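## Task

Take the loose end of the blue network patch cord and push it into the port below the yellow label, latch clip on top, until it clicks in; the cord must have come to rest shortly after you stop.

## Robot and tools

Robot: two xArm7 seven-joint arms with parallel two-finger grippers, named left_arm and right_arm. Calibrated bases in the scene frame: left_arm at (+0.002, +0.390, 0) m, right_arm at (-0.002, -0.273, 0) m, both facing +x. Cameras: cam_high (overview), cam_left_wrist, cam_right_wrist, each 672x504 pixels.

Frames. The scene frame has its origin on the table surface halfway between the nominal bases; +x points out over the table, +y toward left_arm, +z up. Image left/right does not match arm names. Reported hand positions (metres), quaternions (wxyz) and velocities (m/s, rad/s) are in the scene frame. Motion offsets, however, are expressed along each arm's own Hand target axes. On a gripper, +z runs along the fingers and the fingers close along y. end_effector_position sits between the pads of closed fingers, roughly 2 cm short of the tips; closing pushes the tips about 10 mm further along +z.

The 14-number row used by both motion tools: left_arm dx, dy, dz, rx, ry, rz, opening, then right_arm with the same seven. Every value lies in [-1, 1]. The first six per arm are an offset (not a pose) from that arm's Hand target as it stood when the action or move began; 1.0 equals 0.6 m of translation or 180 degrees of rotation, and rx, ry, rz form a single rotation vector. Opening is absolute: +1 fully open (0.084 m), -1 closed. Sending six zeros re-requests the current Hand target; to keep a gripper unchanged resend its present opening, since 0 means half open.

execute_actions(actions, cameras): actions is a list of actions; each action is a table of at most 15 rows, one row per control step of 1/30 s, and a short table repeats its final row to fill 15 steps. All rows in an action measure from the action's starting Hand target, so repeating an offset in a new action moves further. An empty list just reports state and images. cameras chooses images: omitted/null/["all"] gives all, [] gives none; an unknown name invalidates the call.

move(target, speed, blend, opening_speed, blocking, cameras): drives each gripper in a straight line toward one row, or through a list of up to 15 rows, every row being an offset from the same starting Hand targets. speed is path top speed in m/s, 0.002 to 1 (default 0.25), one value or one per target; rotation is capped at twice that in rad/s. blend (m) rounds corners in a list. opening_speed (0.2 or more, per second on the -1..1 scale) ramps the fingers. The whole move is capped at 10 s. blocking=false returns after about 0.5 s while motion continues. The path does not avoid obstacles or the other arm, and grippers lag and overshoot more at high speed. The result adds a move: line reporting the outcome (done, off_target, moving, held, fault) and limits (paced = command clipped, held = steps withheld). done means at rest within 3 mm and 2 degrees; neither done nor off_target says anything about contact.

wait(seconds 0 to 10): lets time pass with current commands held; a running move carries on. stop: brakes the current move. zoom_image(camera, region [x0, y0, x1, y1] in pixels, at most 504x504): a closer look at the latest image of that camera. clear_fault(arm): releases a torque fault on the named arm once a result has reported it. read_manual(section): licence texts only. finished_scene(scene): ends the current scene, numbered as the current scene, irreversibly; the cord must then stay latched without the robot.

Control behaviour: each step the commanded pose is clipped to within 70 mm and 16 degrees of the measured gripper pose, so one action may fall short. Hand target in results is the last (clipped) command, and the next offsets count from it. If the gripper rests short, send the remaining distance. Large wrist turns can swing the elbow.

Gripping: grip_measured reports finger opening on the command scale. To hold, command an opening well below grip_measured; lower squeezes harder (about 24 N per pad maximum). Fast closing can squeeze harder than intended.

Results also contain joint positions, joint torques (raw drive output including arm weight, noisy, with offsets), Tool commands, and for execute_actions a list of end_effector_position at some steps. "within noise" means the arm is still.

Cautions: do not let the cord or anything fall from the table or leave it moving; release parts only when they are at rest. Avoid fast impacts and hard pushes: contact torque at a joint limit (waist 41.8, shoulder 42, upper arm roll 26.7, elbow 26.7, forearm roll 26.7, wrist pitch 14.4, wrist roll 15 N m) or a motor saturated for 1 s causes a torque fault that stops the arm until clear_fault. A blocked arm keeps pushing until commanded back past its gripper. Keep the arms apart; a clearance check holds commands that bring them too close, but a hard collision between arms or one gripper pinching the other's fingers can fail the scene. Long holding, stretched poses or pushing at unreachable targets heat motors: a MOTOR HOT line appears at 65 °C, and at 80 °C the arm is braked for 30 to 60 s or more (OVER-TEMPERATURE FAULT).

Each tool is called after ">>>" by a JSON object that holds its "op" and its "data".

## Session

>>> {"op": "execute_actions", "data": {"actions": []}}

Scene clock: 0.00 s.
left_arm: end_effector_position=(+0.1979, +0.3711, +0.1881) grip_measured=+1.00 end_effector_quat_wxyz=(-0.432, -0.116, +0.767, -0.460) | right_arm: end_effector_position=(+0.6436, +0.0060, +0.3598) grip_measured=+1.00 end_effector_quat_wxyz=(+0.242, +0.738, -0.168, +0.607)
Joint positions: left_arm=[-1.167 -1.197 1.675 0.733 0.082 1.695 2.619 0.084] | right_arm=[0.611 0.545 0.165 1.698 -1.598 1.35 1.804 0.084]
Joint velocities: within noise
Joint torques (N m): no reading
Motor temperatures (°C): left_arm=[34 36 36 33 32 38 30] | right_arm=[36 36 37 32 38 31 33]
Hand target: left_arm +0.1979, +0.3711, +0.1881; -0.432, -0.116, +0.767, -0.460 | right_arm +0.6436, +0.0060, +0.3598; +0.242, +0.738, -0.168, +0.607
Tool commands: left_gripper/opening=+1.0 right_gripper/opening=+1.0

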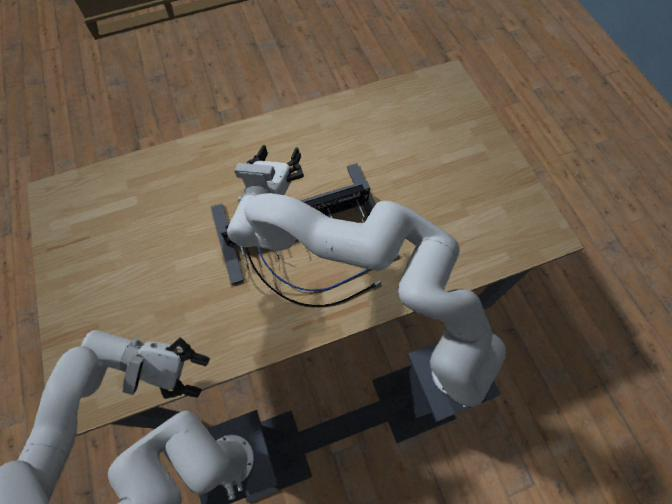

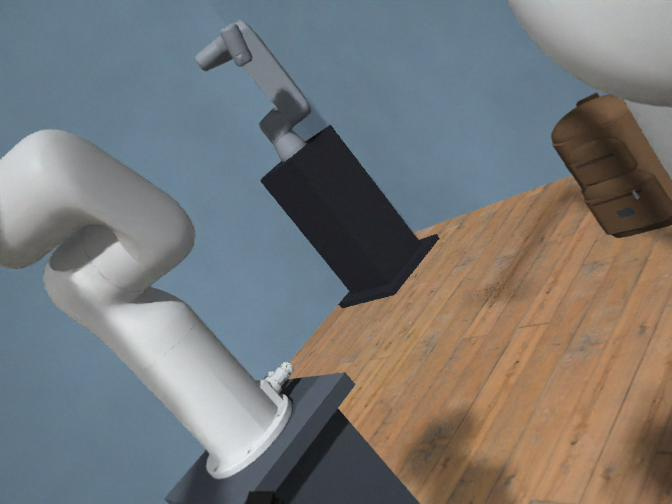

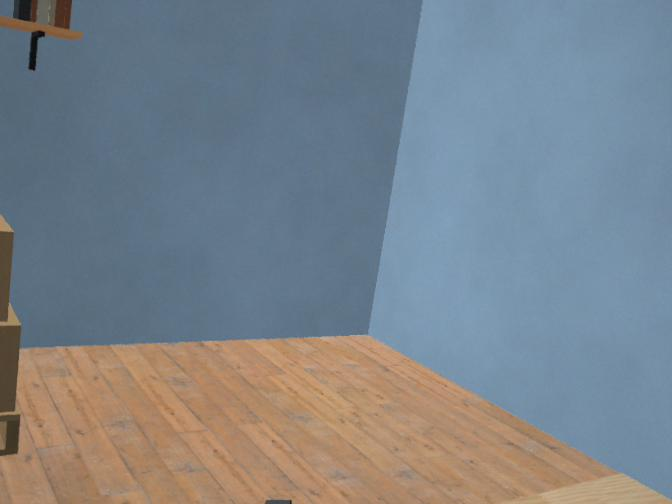

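>>> {"op": "zoom_image", "data": {"camera": "cam_high", "region": [200, 140, 420, 310]}}

Scaled by 2.291 from the camera's 672x504 image, which has a finer 960x720 frame.

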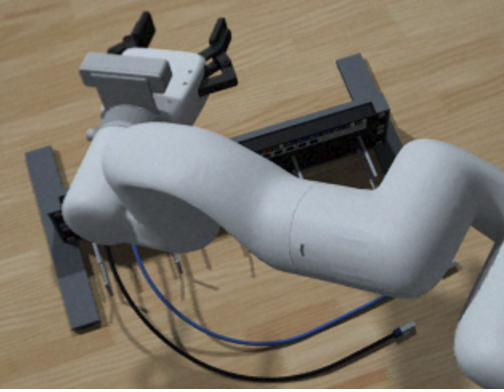

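>>> {"op": "move", "data": {"target": [0,0,0,0,0,0,1, 0.039,0.6647,-0.067,0.1692,-0.4244,-0.1175,1], "speed": 0.35}}

Scene clock: 20.50 s.
left_arm: end_effector_position=(+0.1979, +0.3711, +0.1881) grip_measured=+1.00 end_effector_quat_wxyz=(-0.432, -0.116, +0.767, -0.460) | right_arm: end_effector_position=(+0.3997, -0.3000, +0.4498) grip_measured=+1.00 end_effector_quat_wxyz=(+0.000, +1.000, +0.000, +0.000)
Joint positions: left_arm=[-1.167 -1.197 1.675 0.733 0.082 1.695 2.619 0.084] | right_arm=[0.251 -0.175 -0.271 1.581 -0.047 1.75 -0.026 0.084]
Joint velocities: within noise
Joint torques (N m): left_arm=[-0.3 13.25 -10.61 2.21 -2.39 0.5 -0.01] | right_arm=[-3.57 -7.62 -1.62 12.47 2.97 -0.4 -1.11]
Motor temperatures (°C): left_arm=[34 36 38 33 32 38 30] | right_arm=[36 37 37 35 38 31 33]
Hand target: left_arm +0.1979, +0.3711, +0.1881; -0.432, -0.116, +0.767, -0.460 | right_arm +0.3997, -0.3000, +0.4498; +0.000, +1.000, +0.000, +0.000
Off the commanded pose: left_arm 0.000 m, 0 deg | right_arm 0.000 m, 0 deg.
move: done

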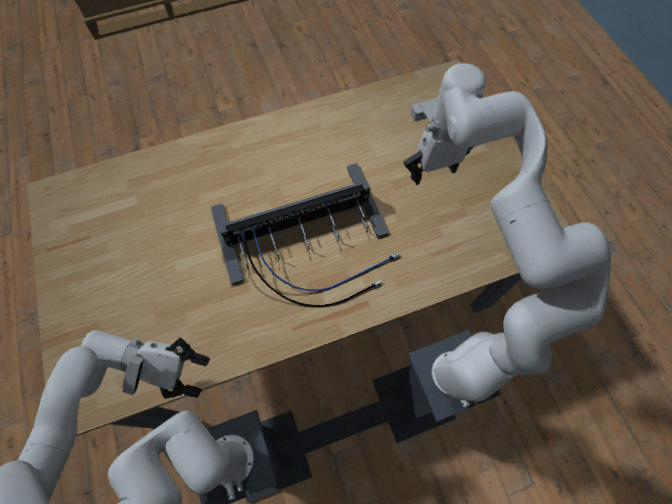

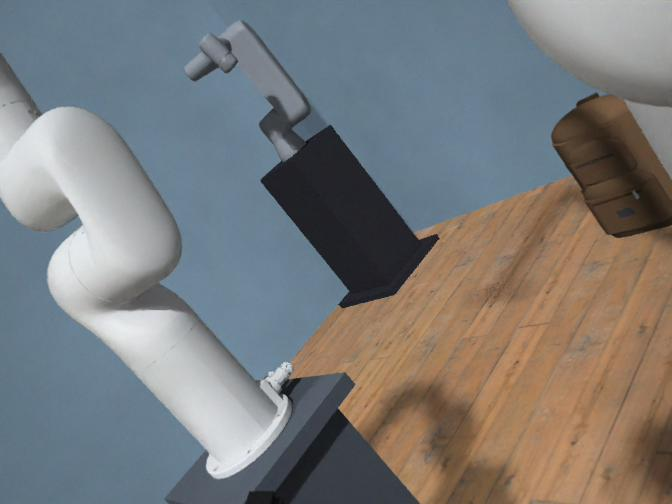

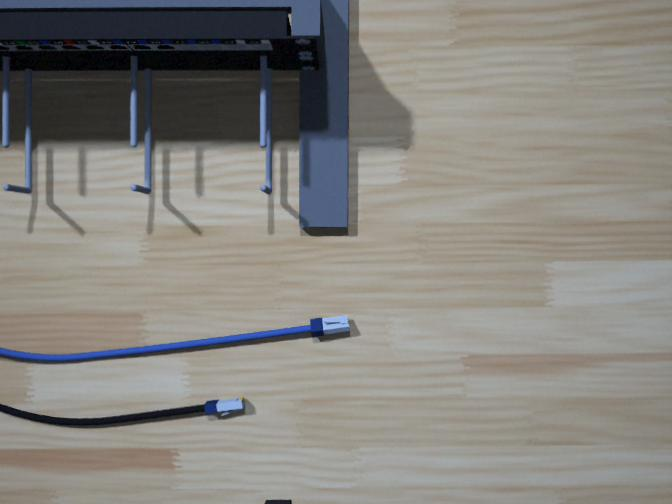

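>>> {"op": "zoom_image", "data": {"camera": "cam_high", "region": [205, 160, 415, 315]}}

>>> {"op": "zoom_image", "data": {"camera": "cam_right_wrist", "region": [0, 0, 360, 240]}}

>>> {"op": "zoom_image", "data": {"camera": "cam_right_wrist", "region": [180, 290, 380, 440]}}

Scaled by 2.400 from the camera's 672x504 image, which has a finer 960x720 frame.

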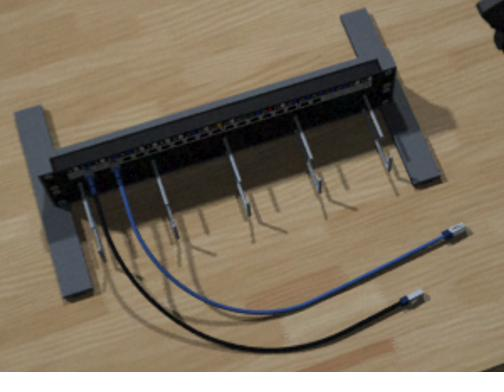

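Scaled by 1.400 from the camera's 672x504 image, which has a finer 960x720 frame.

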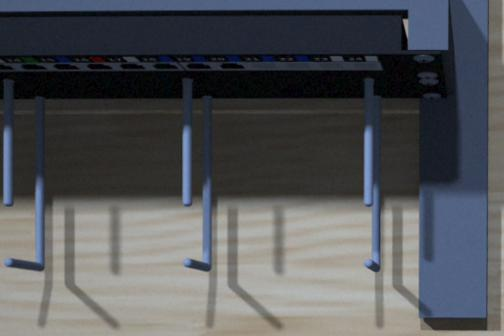

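Scaled by 2.520 from the camera's 672x504 image, which has a finer 960x720 frame.

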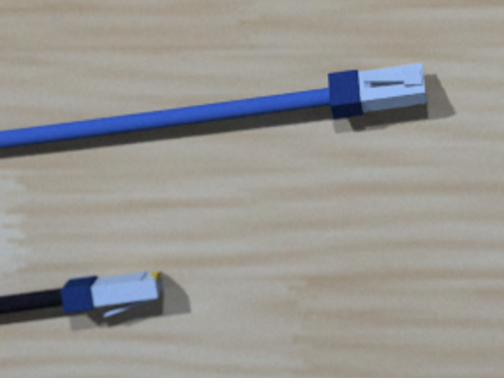

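>>> {"op": "move", "data": {"target": [0,0,0,0,0,0,1, -0.1667,-0.4333,0.3417,0,0.389,0,1], "speed": 0.35, "cameras": ["cam_right_wrist","cam_high"]}}

>>> {"op": "zoom_image", "data": {"camera": "cam_right_wrist", "region": [0, 100, 336, 352]}}

>>> {"op": "zoom_image", "data": {"camera": "cam_right_wrist", "region": [336, 100, 672, 352]}}

Scene clock: 57.40 s.
left_arm: end_effector_position=(+0.1979, +0.3711, +0.1881) grip_measured=+1.00 end_effector_quat_wxyz=(-0.432, -0.116, +0.767, -0.460) | right_arm: end_effector_position=(+0.3041, -0.0623, +0.2564) grip_measured=+1.00 end_effector_quat_wxyz=(-0.008, +0.860, +0.015, +0.510)
Joint positions: left_arm=[-1.167 -1.197 1.675 0.733 0.082 1.695 2.619 0.084] | right_arm=[0.136 -1.064 0.793 0.116 -0.35 0.188 1.186 0.084]
Joint velocities: within noise
Joint torques (N m): left_arm=[-0.72 12.74 -10.58 2.48 -2.3 0.38 -0.16] | right_arm=[3.91 6.85 -12.34 11.24 -1.59 -0.2 -1.19]
Motor temperatures (°C): left_arm=[34 36 39 33 32 38 30] | right_arm=[35 36 37 36 38 31 33]
Hand target: left_arm +0.1979, +0.3711, +0.1881; -0.432, -0.116, +0.767, -0.460 | right_arm +0.3041, -0.0623, +0.2564; -0.008, +0.860, +0.015, +0.510 (not the last commanded pose)
Off the commanded pose: left_arm 0.000 m, 0 deg | right_arm 0.026 m, 9 deg.
move: held (right_arm; a check stopped the path); limits=held
pose unreachable (right arm): on one or more control steps of this call, first in action 0 (counted from 0), this arm could not follow its commanded pose, so it was not sent that pose on those steps. It may still have moved: this result reports where it is.
cause: moving toward the commanded pose would bring two parts of the arm too close to each other (joints 3 (upper arm roll) to 5 (forearm roll) lie between them).
Images, in order (width x height): cam_high 672x504, cam_right_wrist 672x504.

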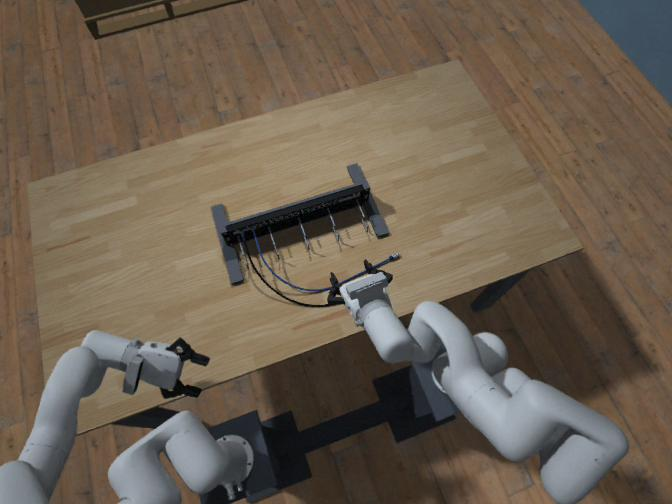

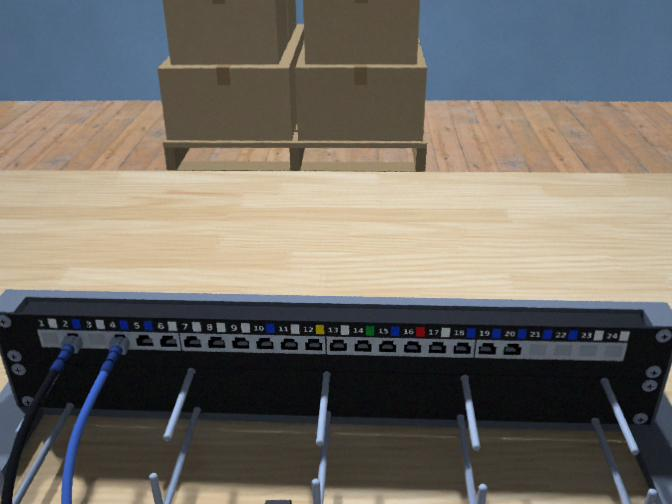

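Scaled by 1.500 from the camera's 672x504 image, which has a finer 960x720 frame.

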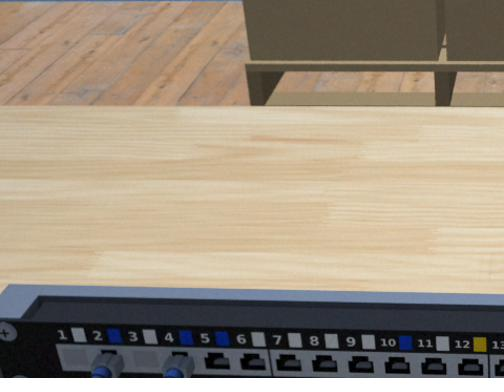

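Scaled by 1.500 from the camera's 672x504 image, which has a finer 960x720 frame.

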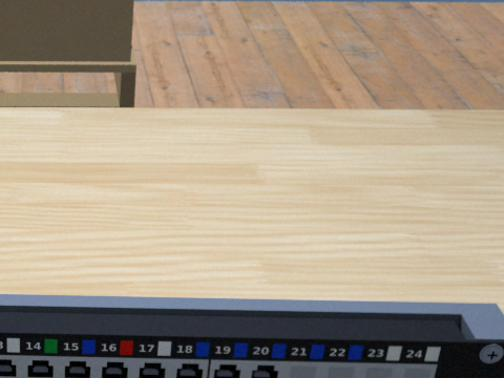

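>>> {"op": "move", "data": {"target": [0,0,0,0,0,0,1, -0.1485,0.3977,0.1340,-0.0053,-0.3408,0.0100,1], "speed": 0.3, "cameras": ["cam_right_wrist"]}}

Scene clock: 114.23 s.
left_arm: end_effector_position=(+0.1979, +0.3711, +0.1881) grip_measured=+1.00 end_effector_quat_wxyz=(-0.432, -0.116, +0.767, -0.460) | right_arm: end_effector_position=(+0.3402, -0.3000, +0.1401) grip_measured=+1.00 end_effector_quat_wxyz=(+0.000, +1.000, +0.001, +0.000)
Joint positions: left_arm=[-1.167 -1.197 1.675 0.733 0.082 1.695 2.619 0.084] | right_arm=[0.272 -0.332 -0.351 0.532 -0.15 0.851 0.037 0.084]
Joint velocities: within noise
Joint torques (N m): left_arm=[-0.46 12.84 -10.96 2.3 -2.54 0.33 0.23] | right_arm=[3.74 -5.04 -0.33 11.91 3.09 -0.41 -1.1]
Motor temperatures (°C): left_arm=[34 36 40 33 32 38 30] | right_arm=[35 36 38 36 38 31 33]
Hand target: left_arm +0.1979, +0.3711, +0.1881; -0.432, -0.116, +0.767, -0.460 | right_arm +0.3402, -0.3001, +0.1401; +0.000, +1.000, +0.001, -0.001
Off the commanded pose: left_arm 0.000 m, 0 deg | right_arm 0.000 m, 0 deg.
move: done
Images, in order (width x height): cam_right_wrist 672x504.

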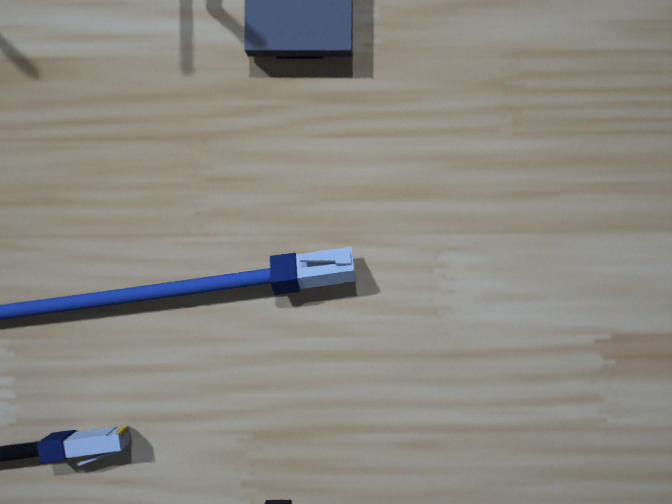

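>>> {"op": "zoom_image", "data": {"camera": "cam_right_wrist", "region": [240, 220, 390, 320]}}

Scaled by 3.360 from the camera's 672x504 image, which has a finer 960x720 frame.

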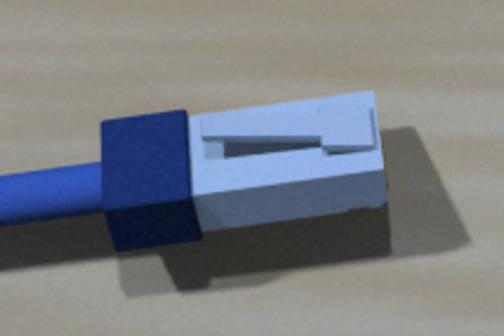

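>>> {"op": "move", "data": {"target": [-0.0555,-0.5355,0.0745,-0.4942,0.0155,0.4892,0, 0,0,0,0,0,0,1], "speed": 0.3, "cameras": ["cam_high","cam_left_wrist"]}}

Scene clock: 174.63 s.
left_arm: end_effector_position=(+0.3781, +0.1512, +0.3479) grip_measured=-0.01 end_effector_quat_wxyz=(+0.000, +0.707, +0.707, +0.000) | right_arm: end_effector_position=(+0.3402, -0.3001, +0.1401) grip_measured=+1.00 end_effector_quat_wxyz=(+0.000, +1.000, +0.001, -0.001)
Joint positions: left_arm=[-2.35 -0.872 1.133 1.406 0.79 1.787 3.506 0.044] | right_arm=[0.272 -0.332 -0.351 0.532 -0.149 0.851 0.037 0.084]
Joint velocities: within noise
Joint torques (N m): left_arm=[-4.23 21.12 -11.82 10.08 2.49 -1.87 2.64] | right_arm=[3.89 -4.98 -0.27 12.18 3.05 -0.56 -1.03]
Motor temperatures (°C): left_arm=[34 36 40 34 32 37 30] | right_arm=[35 36 37 37 38 31 33]
Hand target: left_arm +0.3781, +0.1512, +0.3479; +0.000, +0.707, +0.707, +0.000 | right_arm +0.3402, -0.3001, +0.1401; +0.000, +1.000, +0.001, -0.001
Off the commanded pose: left_arm 0.000 m, 0 deg | right_arm 0.000 m, 0 deg.
move: done
Images, in order (width x height): cam_high 672x504, cam_left_wrist 672x504.

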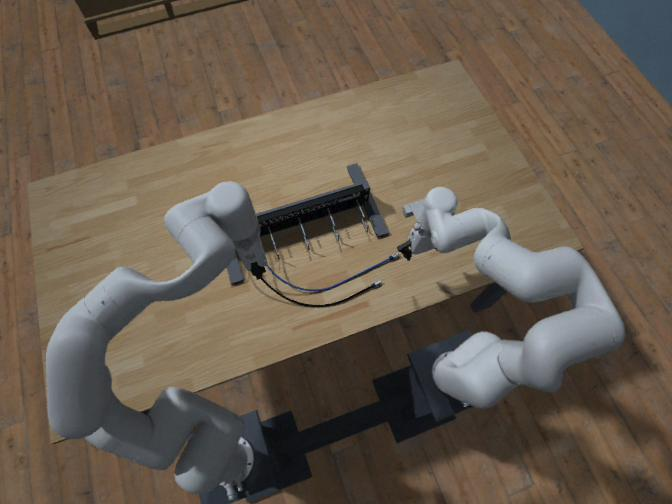

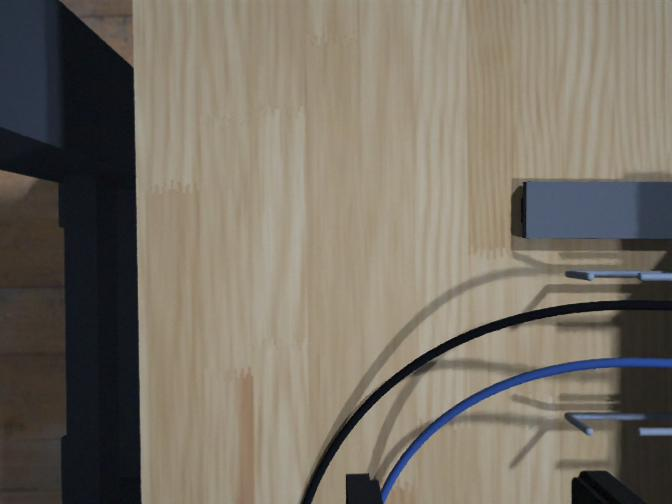

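>>> {"op": "move", "data": {"target": [-0.485,0.005,0.33,0,0,-0.025,0, 0,0,0,0,0,0,1], "speed": 0.3}}

Scene clock: 181.17 s.
left_arm: end_effector_position=(+0.3815, -0.1397, +0.1498) grip_measured=-0.01 end_effector_quat_wxyz=(+0.000, +0.678, +0.735, +0.000) | right_arm: end_effector_position=(+0.3402, -0.3001, +0.1401) grip_measured=+1.00 end_effector_quat_wxyz=(+0.000, +1.000, +0.001, -0.001)
Joint positions: left_arm=[-3.43 -1.106 1.86 1.955 1.033 1.503 3.235 0.044] | right_arm=[0.272 -0.332 -0.351 0.532 -0.149 0.851 0.037 0.084]
Joint velocities: within noise
Joint torques (N m): left_arm=[-3.82 25.14 -9.5 9.06 -2.96 -0.35 2.55] | right_arm=[3.97 -5.02 -0.18 12.14 2.96 -0.65 -1.21]
Motor temperatures (°C): left_arm=[34 36 40 34 32 38 30] | right_arm=[35 36 37 37 38 31 33]
Hand target: left_arm +0.3814, -0.1397, +0.1498; +0.000, +0.678, +0.735, +0.000 | right_arm +0.3402, -0.3001, +0.1401; +0.000, +1.000, +0.001, -0.001
Off the commanded pose: left_arm 0.000 m, 0 deg | right_arm 0.000 m, 0 deg.
move: done

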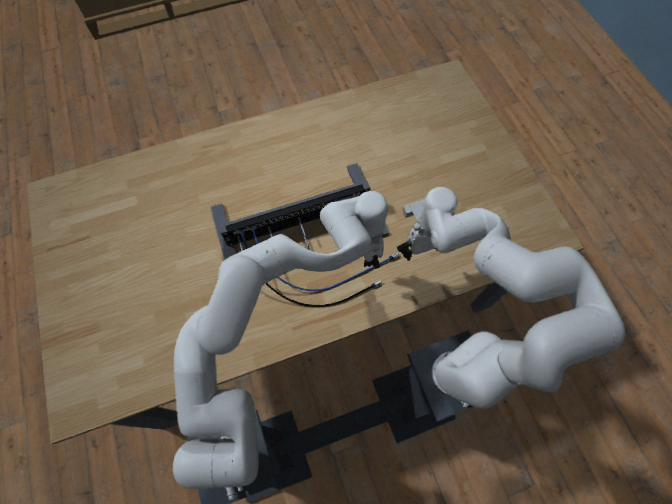

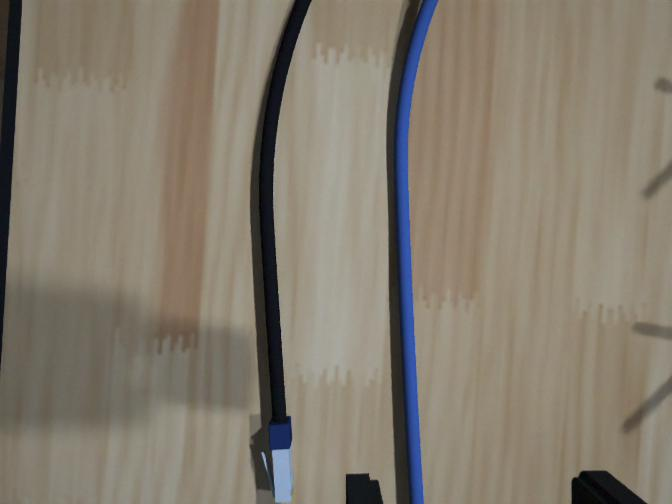

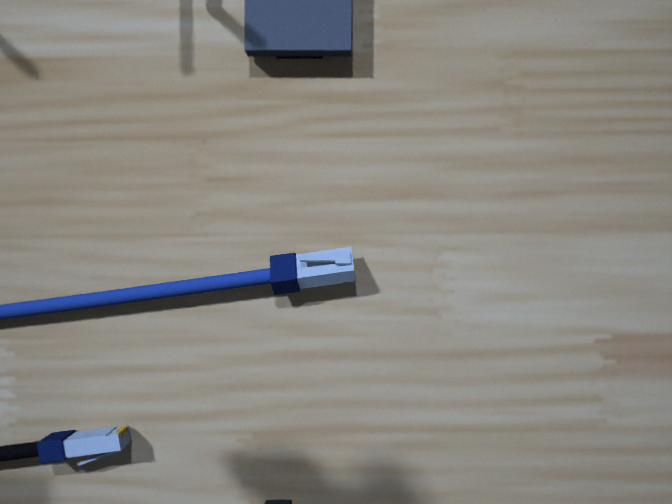

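>>> {"op": "move", "data": {"target": [0,0,0.191,0,0,0,0, 0,0,0,0,0,0,1], "speed": 0.2}}

>>> {"op": "zoom_image", "data": {"camera": "cam_left_wrist", "region": [250, 300, 672, 504]}}

Scene clock: 187.73 s.
left_arm: end_effector_position=(+0.3815, -0.1397, +0.0353) grip_measured=-0.01 end_effector_quat_wxyz=(+0.000, +0.678, +0.735, +0.000) | right_arm: end_effector_position=(+0.3402, -0.3001, +0.1401) grip_measured=+1.00 end_effector_quat_wxyz=(+0.000, +1.000, +0.001, -0.001)
Joint positions: left_arm=[-3.413 -1.247 1.955 1.856 1.139 1.317 3.184 0.044] | right_arm=[0.272 -0.332 -0.351 0.532 -0.149 0.851 0.037 0.084]
Joint velocities: within noise
Joint torques (N m): left_arm=[-4.33 26.55 -10.37 8.26 2.53 -2.05 -2.62] | right_arm=[3.61 -4.71 -0.42 12.17 2.86 -0.44 -1.07]
Motor temperatures (°C): left_arm=[34 36 40 35 32 38 30] | right_arm=[35 36 37 37 38 31 33]
Hand target: left_arm +0.3815, -0.1397, +0.0352; +0.000, +0.678, +0.735, +0.000 | right_arm +0.3402, -0.3001, +0.1401; +0.000, +1.000, +0.001, -0.001
Off the commanded pose: left_arm 0.000 m, 0 deg | right_arm 0.000 m, 0 deg.
move: done

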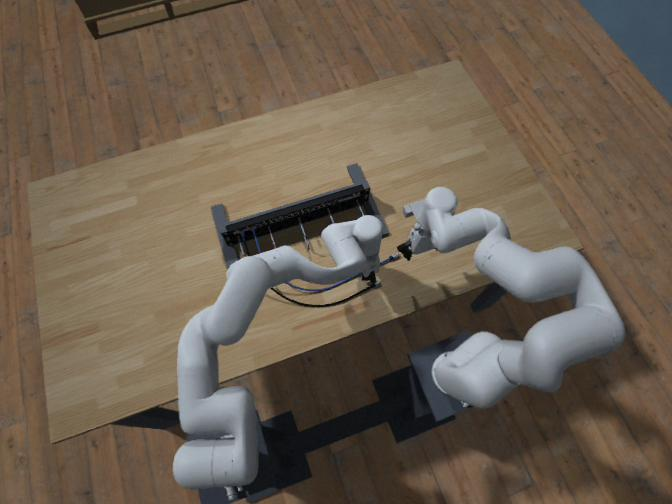

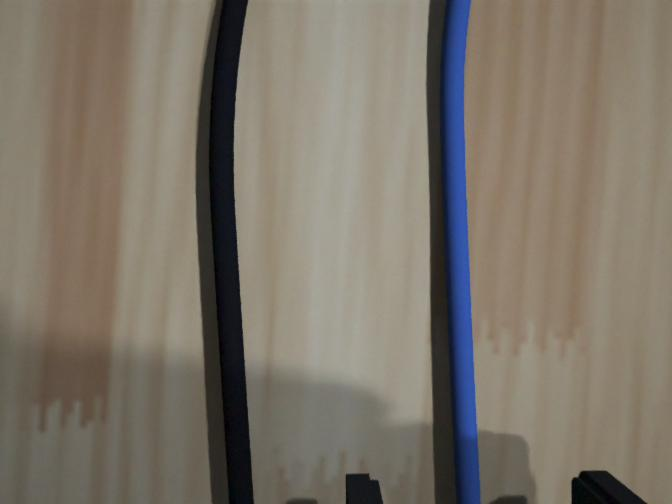

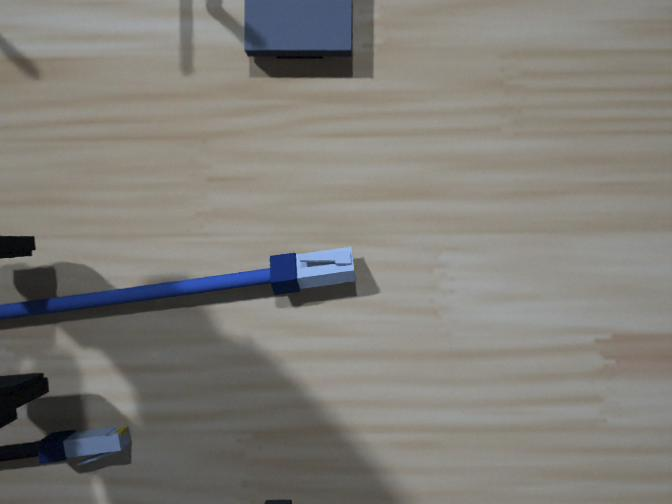

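Scaled by 1.194 from the camera's 672x504 image, which has a finer 960x720 frame.

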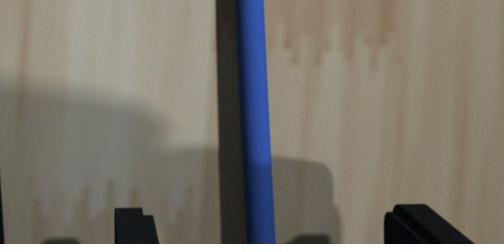

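>>> {"op": "move", "data": {"target": [0,0,0.025,0,0,0,0, 0,0,0,0,0,0,1], "speed": 0.04, "cameras": ["cam_left_wrist","cam_right_wrist"]}}

>>> {"op": "zoom_image", "data": {"camera": "cam_right_wrist", "region": [0, 200, 200, 350]}}

>>> {"op": "zoom_image", "data": {"camera": "cam_left_wrist", "region": [300, 404, 672, 504]}}

Scene clock: 197.67 s.
left_arm: end_effector_position=(+0.3814, -0.1397, +0.0203) grip_measured=-0.01 end_effector_quat_wxyz=(+0.000, +0.679, +0.735, +0.000) | right_arm: end_effector_position=(+0.3402, -0.3001, +0.1401) grip_measured=+1.00 end_effector_quat_wxyz=(+0.000, +1.000, +0.001, -0.001)
Joint positions: left_arm=[-3.417 -1.268 1.97 1.855 1.154 1.295 3.18 0.044] | right_arm=[0.272 -0.332 -0.351 0.532 -0.149 0.851 0.037 0.084]
Joint velocities: within noise
Joint torques (N m): left_arm=[-3.87 26.15 -10.5 6.06 2.08 -2.31 -2.53] | right_arm=[3.33 -4.6 -0.39 12.3 2.65 -0.56 -0.97]
Motor temperatures (°C): left_arm=[34 36 40 35 32 38 30] | right_arm=[35 36 37 37 38 31 33]
Hand target: left_arm +0.3815, -0.1397, +0.0202; +0.000, +0.678, +0.735, +0.000 | right_arm +0.3402, -0.3001, +0.1401; +0.000, +1.000, +0.001, -0.001
Off the commanded pose: left_arm 0.000 m, 0 deg | right_arm 0.000 m, 0 deg.
move: done
Images, in order (width x height): cam_left_wrist 672x504, cam_right_wrist 672x504.

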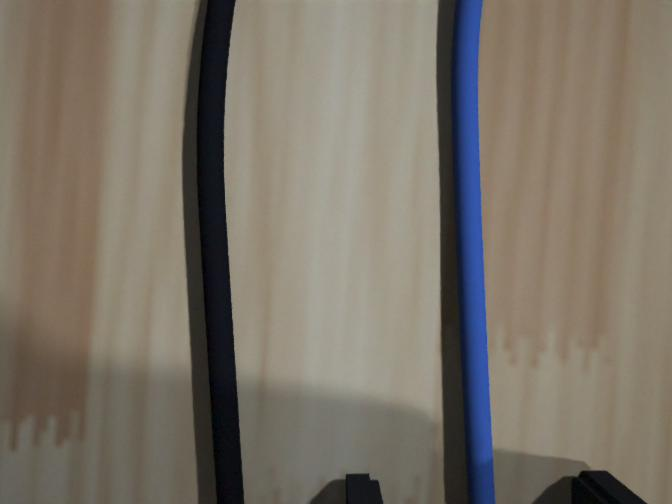

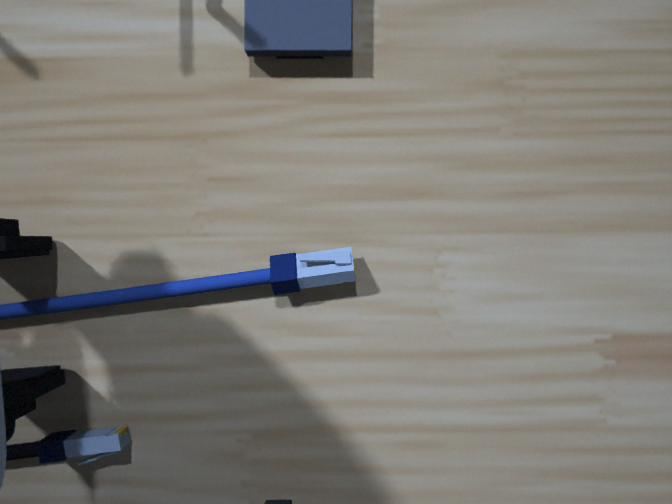

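Scaled by 2.520 from the camera's 672x504 image, which has a finer 960x720 frame.

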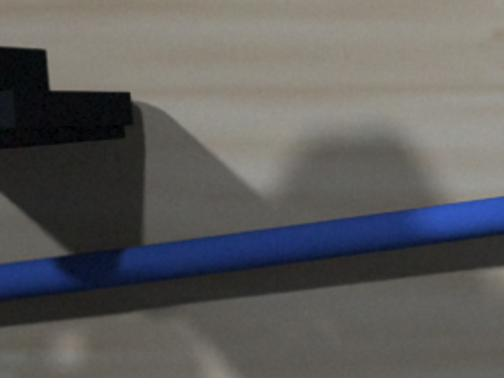

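Scaled by 1.355 from the camera's 672x504 image, which has a finer 960x720 frame.

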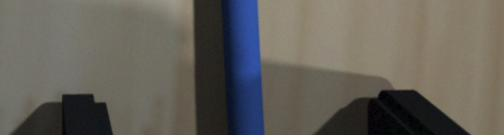

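>>> {"op": "move", "data": {"target": [0,0,0,0,0,0,-1, 0,0,0,0,0,0,1], "speed": 0.04, "opening_speed": 0.8, "cameras": ["cam_left_wrist","cam_right_wrist"]}}

Scene clock: 202.03 s.
left_arm: end_effector_position=(+0.3815, -0.1397, +0.0202) grip_measured=-0.88 end_effector_quat_wxyz=(+0.000, +0.678, +0.735, +0.000) | right_arm: end_effector_position=(+0.3402, -0.3001, +0.1401) grip_measured=+1.00 end_effector_quat_wxyz=(+0.000, +1.000, +0.001, -0.001)
Joint positions: left_arm=[-3.417 -1.268 1.97 1.855 1.154 1.295 3.18 0.005] | right_arm=[0.272 -0.332 -0.351 0.532 -0.149 0.851 0.037 0.084]
Joint velocities: within noise
Joint torques (N m): left_arm=[-4.07 26.72 -10.28 4.73 1.61 -1.55 -2.43] | right_arm=[3.7 -4.67 -0.18 12.13 2.73 -0.71 -1.01]
Motor temperatures (°C): left_arm=[34 36 40 35 32 38 30] | right_arm=[35 36 37 37 38 31 33]
Hand target: left_arm +0.3815, -0.1397, +0.0202; +0.000, +0.678, +0.735, +0.000 | right_arm +0.3402, -0.3001, +0.1401; +0.000, +1.000, +0.001, -0.001
Off the commanded pose: left_arm 0.000 m, 0 deg | right_arm 0.000 m, 0 deg.
move: done
Images, in order (width x height): cam_left_wrist 672x504, cam_right_wrist 672x504.

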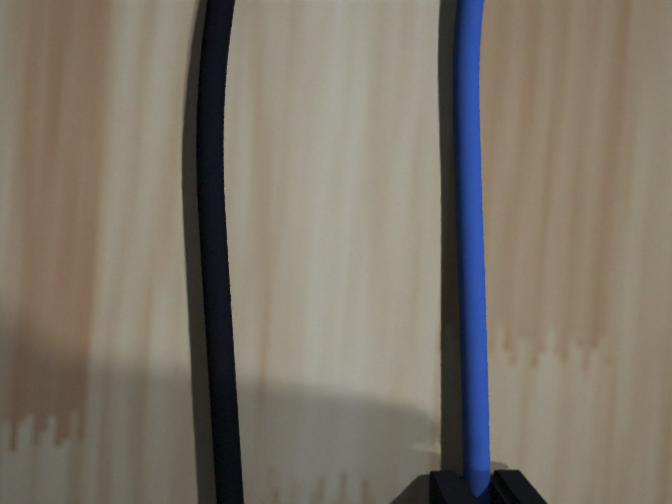

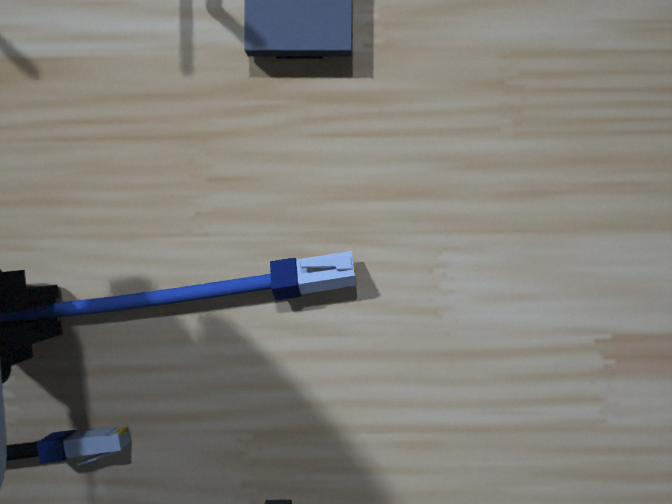

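>>> {"op": "move", "data": {"target": [0.083,0,-0.283,0,0,0,-1, 0,-0.083,-0.283,0,0,0,1], "speed": 0.15}}

>>> {"op": "zoom_image", "data": {"camera": "cam_right_wrist", "region": [200, 190, 400, 340]}}

Scene clock: 210.07 s.
left_arm: end_effector_position=(+0.3775, -0.0901, +0.1900) grip_measured=-0.88 end_effector_quat_wxyz=(+0.000, +0.678, +0.735, +0.000) | right_arm: end_effector_position=(+0.3403, -0.2502, +0.3098) grip_measured=+1.00 end_effector_quat_wxyz=(+0.000, +1.000, +0.001, -0.001)
Joint positions: left_arm=[-3.227 -0.996 1.763 1.753 0.971 1.512 3.223 0.005] | right_arm=[0.331 -0.477 -0.21 0.911 -0.097 1.38 0.161 0.084]
Joint velocities: within noise
Joint torques (N m): left_arm=[3.13 35.68 -13.04 9.48 -2.89 -0.29 2.58] | right_arm=[3.46 -3.53 5.22 13.37 3.06 -0.59 0.96]
Motor temperatures (°C): left_arm=[34 36 40 34 32 38 30] | right_arm=[35 36 37 37 37 31 33]
Hand target: left_arm +0.3775, -0.0901, +0.1900; +0.000, +0.678, +0.735, +0.000 | right_arm +0.3403, -0.2502, +0.3099; +0.000, +1.000, +0.001, -0.001
Off the commanded pose: left_arm 0.000 m, 0 deg | right_arm 0.000 m, 0 deg.
move: done

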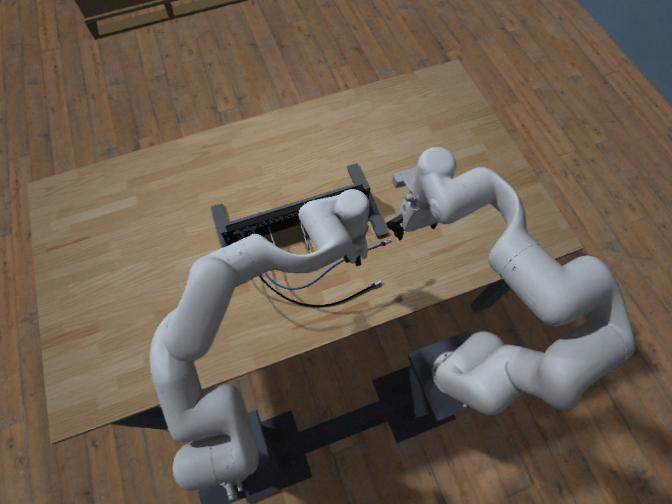

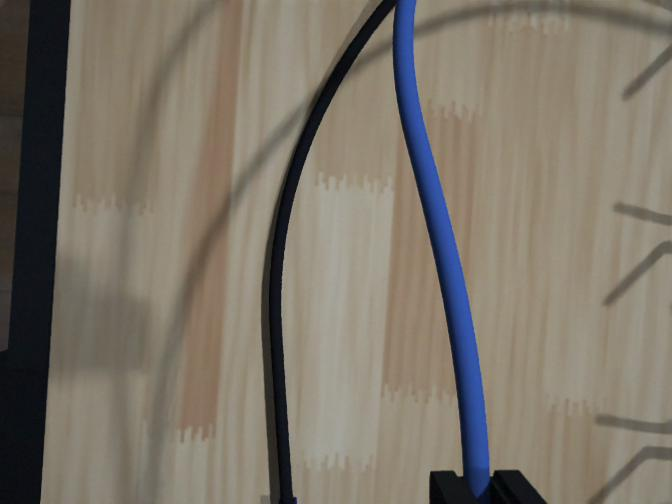

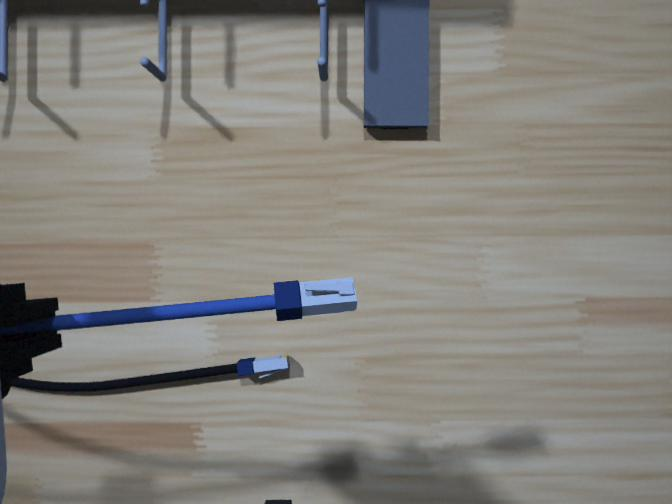

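Scaled by 2.520 from the camera's 672x504 image, which has a finer 960x720 frame.

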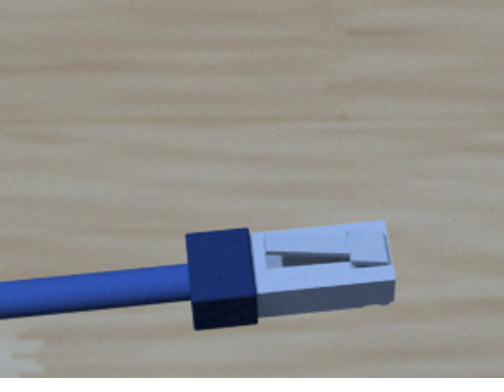

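>>> {"op": "move", "data": {"target": [0,-0.016,0.005,-0.189,0,0,-1, 0.0728,-0.1003,0.0167,0,0,0.471,0.2], "speed": 0.2}}

>>> {"op": "zoom_image", "data": {"camera": "cam_right_wrist", "region": [360, 300, 600, 504]}}

Scene clock: 237.60 s.
left_arm: end_effector_position=(+0.3679, -0.0909, +0.1870) grip_measured=-0.88 end_effector_quat_wxyz=(+0.199, +0.649, +0.702, +0.215) | right_arm: end_effector_position=(+0.3839, -0.1900, +0.2998) grip_measured=+0.19 end_effector_quat_wxyz=(+0.000, +0.739, -0.674, +0.000)
Joint positions: left_arm=[-3.251 -0.746 1.86 1.364 1.369 1.356 2.839 0.005] | right_arm=[0.149 -0.287 0.054 1.029 0.016 1.317 1.675 0.052]
Joint velocities: within noise
Joint torques (N m): left_arm=[-4.13 30.19 -8.56 7.27 3.21 0.19 -2.68] | right_arm=[-3.68 -7.67 2.25 13.29 -0.31 -3.33 1]
Motor temperatures (°C): left_arm=[33 37 40 35 32 38 31] | right_arm=[35 35 37 38 37 31 33]
Hand target: left_arm +0.3679, -0.0909, +0.1870; +0.199, +0.649, +0.702, +0.215 | right_arm +0.3839, -0.1900, +0.2998; +0.000, +0.739, -0.674, +0.000
Off the commanded pose: left_arm 0.000 m, 0 deg | right_arm 0.000 m, 0 deg.
move: done

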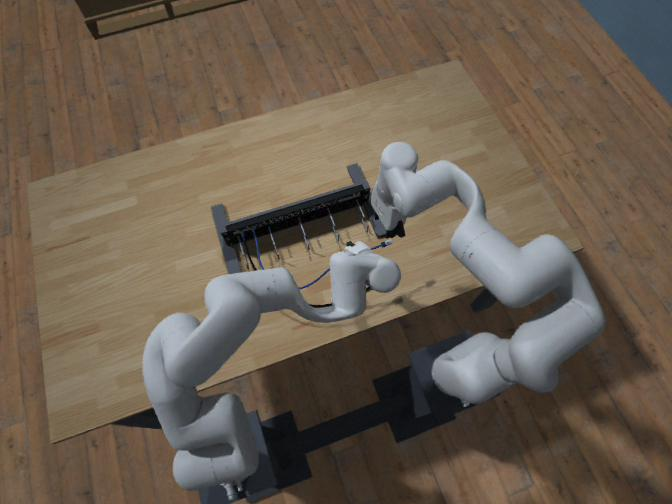

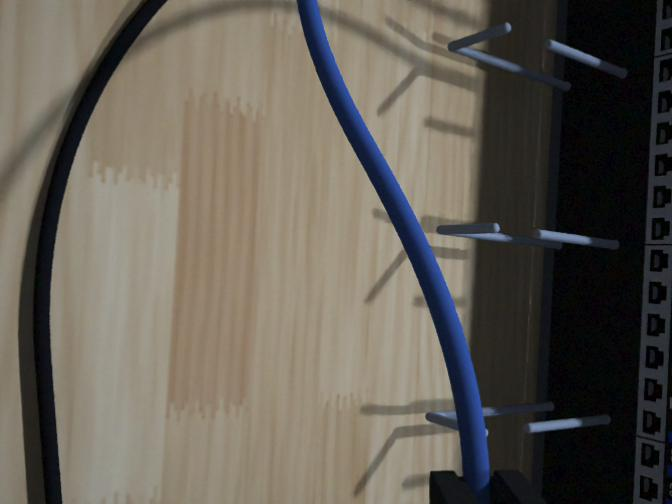

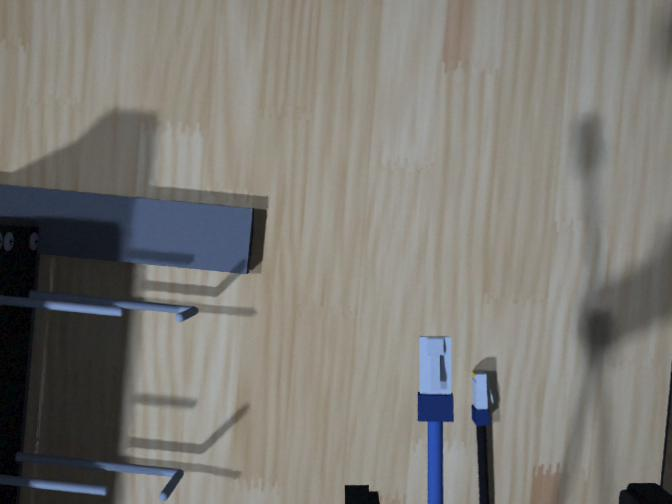

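Scaled by 2.100 from the camera's 672x504 image, which has a finer 960x720 frame.

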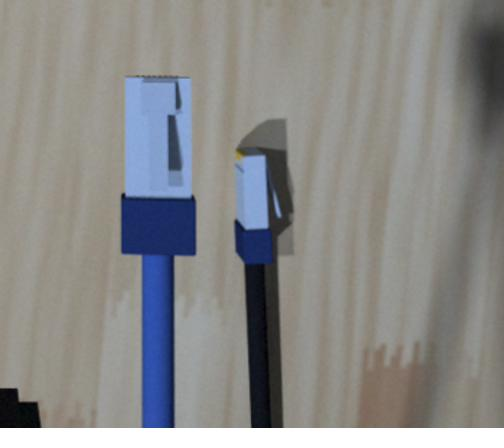

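>>> {"op": "move", "data": {"target": [0,0,0,-0.039,0,0,-1, 0,0,0.202,0,0,0,0.2], "speed": 0.12, "cameras": ["cam_left_wrist","cam_right_wrist"]}}

>>> {"op": "zoom_image", "data": {"camera": "cam_right_wrist", "region": [336, 304, 672, 504]}}

Scene clock: 249.63 s.
left_arm: end_effector_position=(+0.3679, -0.0909, +0.1870) grip_measured=-0.88 end_effector_quat_wxyz=(+0.238, +0.635, +0.688, +0.258) | right_arm: end_effector_position=(+0.3838, -0.1900, +0.1787) grip_measured=+0.19 end_effector_quat_wxyz=(+0.000, +0.739, -0.674, +0.000)
Joint positions: left_arm=[-3.293 -0.71 1.901 1.316 1.459 1.368 2.754 0.005] | right_arm=[0.15 -0.198 0.06 0.758 0.015 0.957 1.678 0.052]
Joint velocities: within noise
Joint torques (N m): left_arm=[-3.81 29.14 -7.99 7.69 3.14 0.59 -2.54] | right_arm=[2.92 -8.75 2.36 9.23 -2.85 -3.24 1.02]
Motor temperatures (°C): left_arm=[33 37 40 35 32 38 31] | right_arm=[35 35 37 38 37 31 33]
Hand target: left_arm +0.3679, -0.0909, +0.1870; +0.238, +0.635, +0.688, +0.258 | right_arm +0.3838, -0.1900, +0.1786; +0.000, +0.739, -0.674, +0.000
Off the commanded pose: left_arm 0.000 m, 0 deg | right_arm 0.000 m, 0 deg.
move: done
Images, in order (width x height): cam_left_wrist 672x504, cam_right_wrist 672x504.

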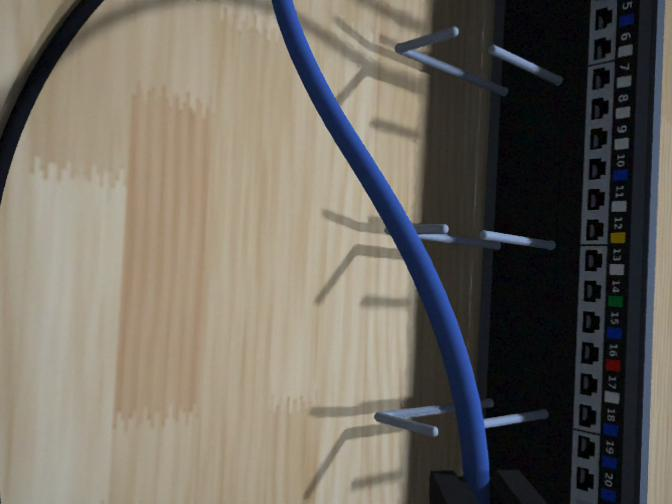

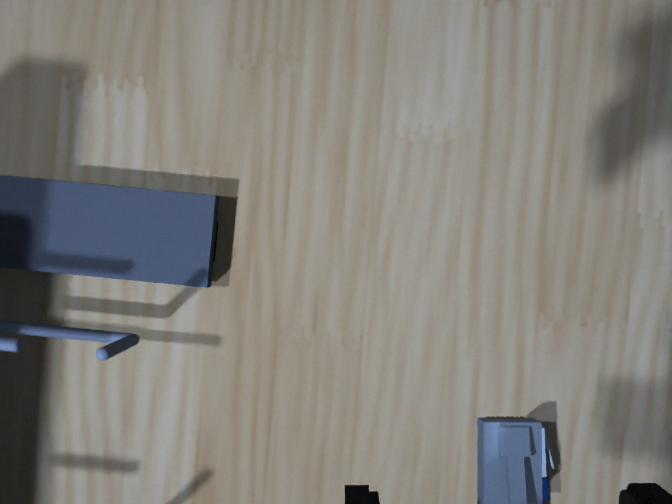

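Scaled by 1.500 from the camera's 672x504 image, which has a finer 960x720 frame.

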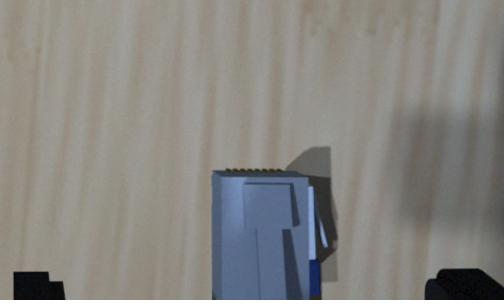

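>>> {"op": "move", "data": {"target": [0,0,0,0,0,0,-1, 0,0,0,0,0,0,-1], "speed": 0.1, "opening_speed": 0.6, "cameras": ["cam_left_wrist","cam_right_wrist"]}}

>>> {"op": "zoom_image", "data": {"camera": "cam_right_wrist", "region": [336, 304, 672, 504]}}

Scene clock: 259.37 s.
left_arm: end_effector_position=(+0.3679, -0.0909, +0.1870) grip_measured=-0.88 end_effector_quat_wxyz=(+0.238, +0.635, +0.688, +0.258) | right_arm: end_effector_position=(+0.3838, -0.1900, +0.1786) grip_measured=-0.72 end_effector_quat_wxyz=(+0.000, +0.739, -0.674, +0.000)
Joint positions: left_arm=[-3.293 -0.71 1.901 1.316 1.459 1.368 2.754 0.005] | right_arm=[0.15 -0.198 0.06 0.758 0.015 0.957 1.678 0.013]
Joint velocities: within noise
Joint torques (N m): left_arm=[-3.7 29.29 -7.5 7.56 3.42 0.47 -2.59] | right_arm=[-2.08 -8.83 -1.98 9.62 -2.71 -3.1 1.01]
Motor temperatures (°C): left_arm=[33 37 39 35 32 37 31] | right_arm=[35 36 37 37 37 31 33]
Hand target: left_arm +0.3679, -0.0909, +0.1870; +0.238, +0.635, +0.688, +0.258 | right_arm +0.3838, -0.1900, +0.1786; +0.000, +0.739, -0.674, +0.000
Off the commanded pose: left_arm 0.000 m, 0 deg | right_arm 0.000 m, 0 deg.
move: done
Images, in order (width x height): cam_left_wrist 672x504, cam_right_wrist 672x504.

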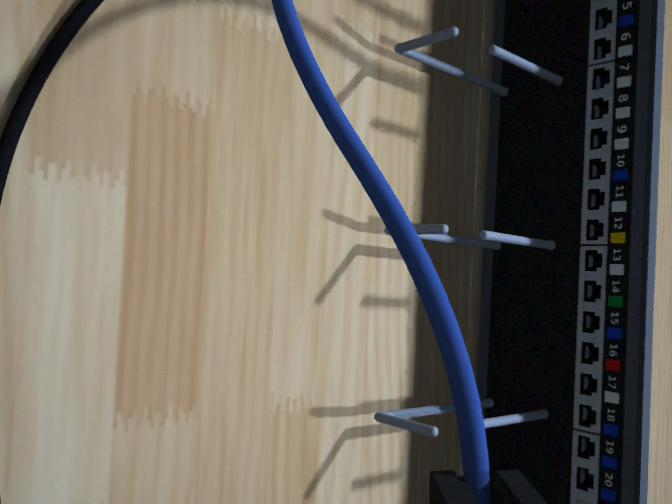

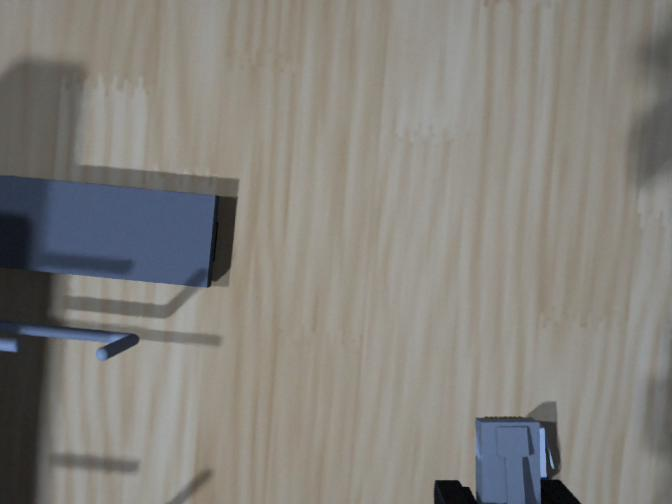

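Scaled by 1.500 from the camera's 672x504 image, which has a finer 960x720 frame.

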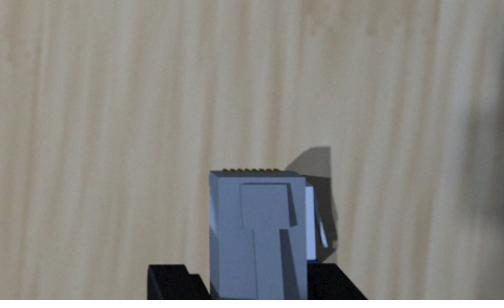

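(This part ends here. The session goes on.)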